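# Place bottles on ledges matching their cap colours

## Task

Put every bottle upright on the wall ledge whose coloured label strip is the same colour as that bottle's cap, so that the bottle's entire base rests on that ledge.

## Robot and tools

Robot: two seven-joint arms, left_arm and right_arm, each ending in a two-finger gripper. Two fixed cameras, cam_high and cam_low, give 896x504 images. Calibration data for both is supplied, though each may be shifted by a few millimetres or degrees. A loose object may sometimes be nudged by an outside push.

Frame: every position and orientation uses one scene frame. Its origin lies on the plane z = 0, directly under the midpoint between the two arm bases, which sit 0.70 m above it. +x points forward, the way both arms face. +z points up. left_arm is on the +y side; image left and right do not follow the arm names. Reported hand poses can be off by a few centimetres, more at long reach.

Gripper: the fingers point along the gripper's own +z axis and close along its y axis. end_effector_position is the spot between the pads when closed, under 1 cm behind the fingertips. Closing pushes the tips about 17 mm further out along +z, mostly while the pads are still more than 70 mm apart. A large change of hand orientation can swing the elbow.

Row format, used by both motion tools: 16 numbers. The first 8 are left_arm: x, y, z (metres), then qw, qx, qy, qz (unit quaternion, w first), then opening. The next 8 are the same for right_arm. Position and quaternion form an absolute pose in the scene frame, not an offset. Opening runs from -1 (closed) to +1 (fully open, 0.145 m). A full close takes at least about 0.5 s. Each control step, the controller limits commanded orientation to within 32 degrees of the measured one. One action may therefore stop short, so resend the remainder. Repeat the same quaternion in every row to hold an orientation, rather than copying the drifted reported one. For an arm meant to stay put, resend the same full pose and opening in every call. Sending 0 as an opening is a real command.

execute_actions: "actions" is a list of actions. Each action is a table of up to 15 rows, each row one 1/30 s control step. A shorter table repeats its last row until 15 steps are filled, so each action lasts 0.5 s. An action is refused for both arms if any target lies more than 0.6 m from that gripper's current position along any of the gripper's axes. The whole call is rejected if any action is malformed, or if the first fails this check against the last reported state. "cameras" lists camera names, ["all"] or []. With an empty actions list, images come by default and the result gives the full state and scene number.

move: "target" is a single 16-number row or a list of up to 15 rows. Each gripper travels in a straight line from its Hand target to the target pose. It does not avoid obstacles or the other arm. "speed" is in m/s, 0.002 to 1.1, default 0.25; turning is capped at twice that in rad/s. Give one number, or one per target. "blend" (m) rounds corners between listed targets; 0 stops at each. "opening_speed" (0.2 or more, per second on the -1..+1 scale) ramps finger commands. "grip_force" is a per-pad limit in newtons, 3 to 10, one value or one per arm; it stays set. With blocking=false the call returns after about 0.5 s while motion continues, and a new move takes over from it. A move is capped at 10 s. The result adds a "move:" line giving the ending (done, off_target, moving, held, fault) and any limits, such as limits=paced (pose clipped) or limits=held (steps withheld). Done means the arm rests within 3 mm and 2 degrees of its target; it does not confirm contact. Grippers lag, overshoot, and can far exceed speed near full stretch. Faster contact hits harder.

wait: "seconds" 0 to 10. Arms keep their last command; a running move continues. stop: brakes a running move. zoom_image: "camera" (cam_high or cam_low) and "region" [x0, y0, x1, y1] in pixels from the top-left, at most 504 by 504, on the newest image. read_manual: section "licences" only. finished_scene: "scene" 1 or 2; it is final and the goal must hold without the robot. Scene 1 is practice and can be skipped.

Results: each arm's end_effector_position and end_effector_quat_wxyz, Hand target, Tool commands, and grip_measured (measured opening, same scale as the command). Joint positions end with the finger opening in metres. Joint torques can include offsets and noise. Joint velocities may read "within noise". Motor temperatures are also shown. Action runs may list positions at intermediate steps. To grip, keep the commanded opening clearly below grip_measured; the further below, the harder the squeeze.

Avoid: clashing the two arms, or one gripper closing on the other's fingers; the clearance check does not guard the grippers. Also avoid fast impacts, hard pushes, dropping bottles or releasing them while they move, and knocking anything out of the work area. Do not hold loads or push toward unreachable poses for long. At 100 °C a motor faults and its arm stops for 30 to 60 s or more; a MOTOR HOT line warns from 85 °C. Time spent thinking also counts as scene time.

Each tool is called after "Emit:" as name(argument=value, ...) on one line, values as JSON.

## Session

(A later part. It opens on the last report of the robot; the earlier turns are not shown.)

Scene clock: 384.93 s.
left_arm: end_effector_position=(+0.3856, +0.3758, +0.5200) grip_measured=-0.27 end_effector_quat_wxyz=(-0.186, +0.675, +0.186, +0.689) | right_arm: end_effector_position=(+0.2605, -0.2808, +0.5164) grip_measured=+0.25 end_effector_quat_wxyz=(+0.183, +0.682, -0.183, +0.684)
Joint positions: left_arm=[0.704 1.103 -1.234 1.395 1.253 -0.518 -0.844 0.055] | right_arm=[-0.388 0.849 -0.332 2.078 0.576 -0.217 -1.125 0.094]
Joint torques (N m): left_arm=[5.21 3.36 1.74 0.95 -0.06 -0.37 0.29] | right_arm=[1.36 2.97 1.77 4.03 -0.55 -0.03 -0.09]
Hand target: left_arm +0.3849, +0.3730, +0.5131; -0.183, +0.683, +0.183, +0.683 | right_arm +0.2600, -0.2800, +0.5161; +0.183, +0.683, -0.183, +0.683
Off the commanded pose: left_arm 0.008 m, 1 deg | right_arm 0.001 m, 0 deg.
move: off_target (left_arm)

Contact at 0.520. Release and retreat.

Emit:
move(target=[[0.385,0.374,0.519,-0.183,0.683,0.183,0.683,-0.8,0.26,-0.28,0.516,0.183,0.683,-0.183,0.683,0.25],[0.385,0.374,0.520,-0.183,0.683,0.183,0.683,0.25,0.26,-0.28,0.516,0.183,0.683,-0.183,0.683,0.25],[0.27,0.308,0.525,-0.183,0.683,0.183,0.683,0.25,0.26,-0.28,0.516,0.183,0.683,-0.183,0.683,0.25]], speed=[0.05,0.1,0.12], opening_speed=0.8, cameras=["all"])

Emit:
zoom_image(camera="cam_low", region=[330, 180, 590, 420])

Emit:
zoom_image(camera="cam_high", region=[430, 200, 690, 430])

Scene clock: 401.00 s.
left_arm: end_effector_position=(+0.2707, +0.3066, +0.5252) grip_measured=+0.25 end_effector_quat_wxyz=(-0.180, +0.684, +0.181, +0.684) | right_arm: end_effector_position=(+0.2605, -0.2808, +0.5164) grip_measured=+0.25 end_effector_quat_wxyz=(+0.183, +0.682, -0.183, +0.684)
Joint positions: left_arm=[0.378 1.326 -1.272 2.051 0.847 -0.601 -1.43 0.094] | right_arm=[-0.388 0.849 -0.332 2.078 0.576 -0.217 -1.125 0.094]
Joint torques (N m): left_arm=[3.42 5.16 1.92 2.45 -0.36 -0.22 -0.03] | right_arm=[1.54 3.1 1.81 3.9 -0.5 -0.06 -0.09]
Hand target: left_arm +0.2701, +0.3080, +0.5251; -0.183, +0.683, +0.183, +0.683 | right_arm +0.2600, -0.2800, +0.5161; +0.183, +0.683, -0.183, +0.683
Off the commanded pose: left_arm 0.002 m, 0 deg | right_arm 0.001 m, 0 deg.
move: done

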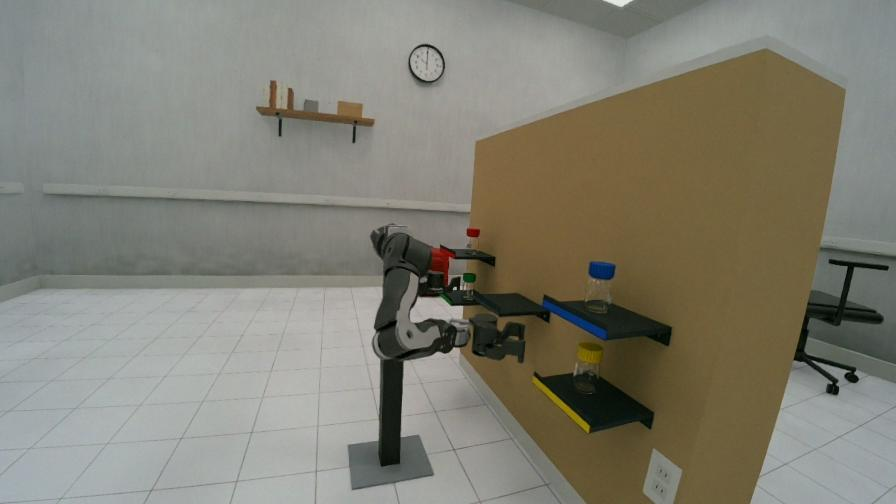

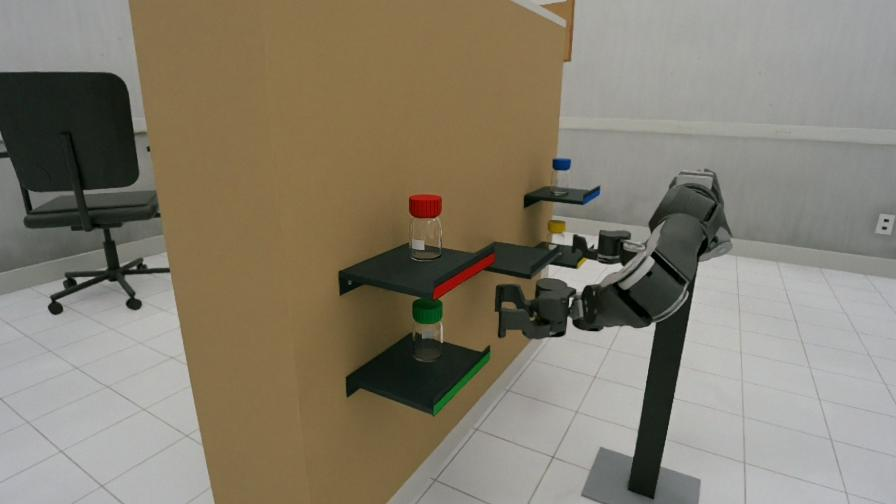

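Scaled by 1.938 from the camera's 896x504 image, which has a finer 1280x720 frame.

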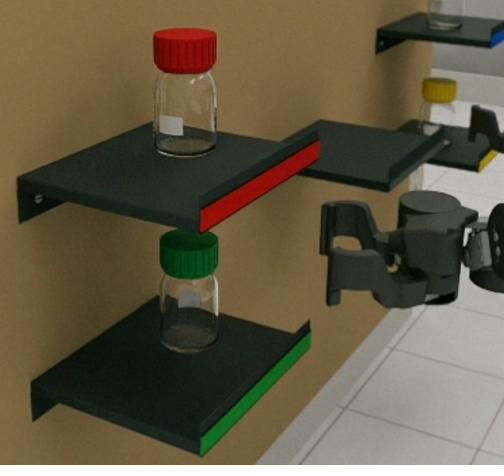

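Scaled by 1.938 from the camera's 896x504 image, which has a finer 1280x720 frame.

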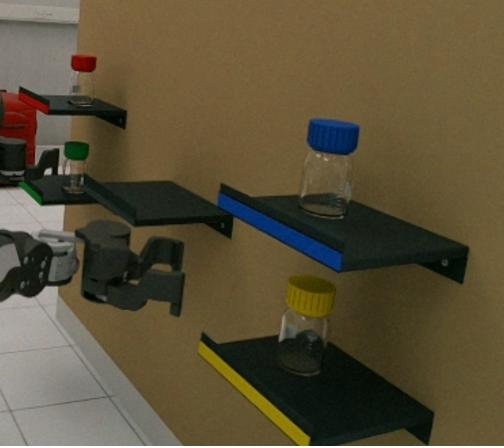

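All four are placed and standing.

Emit:
finished_scene(scene=2)

The scene is finished: the task was done.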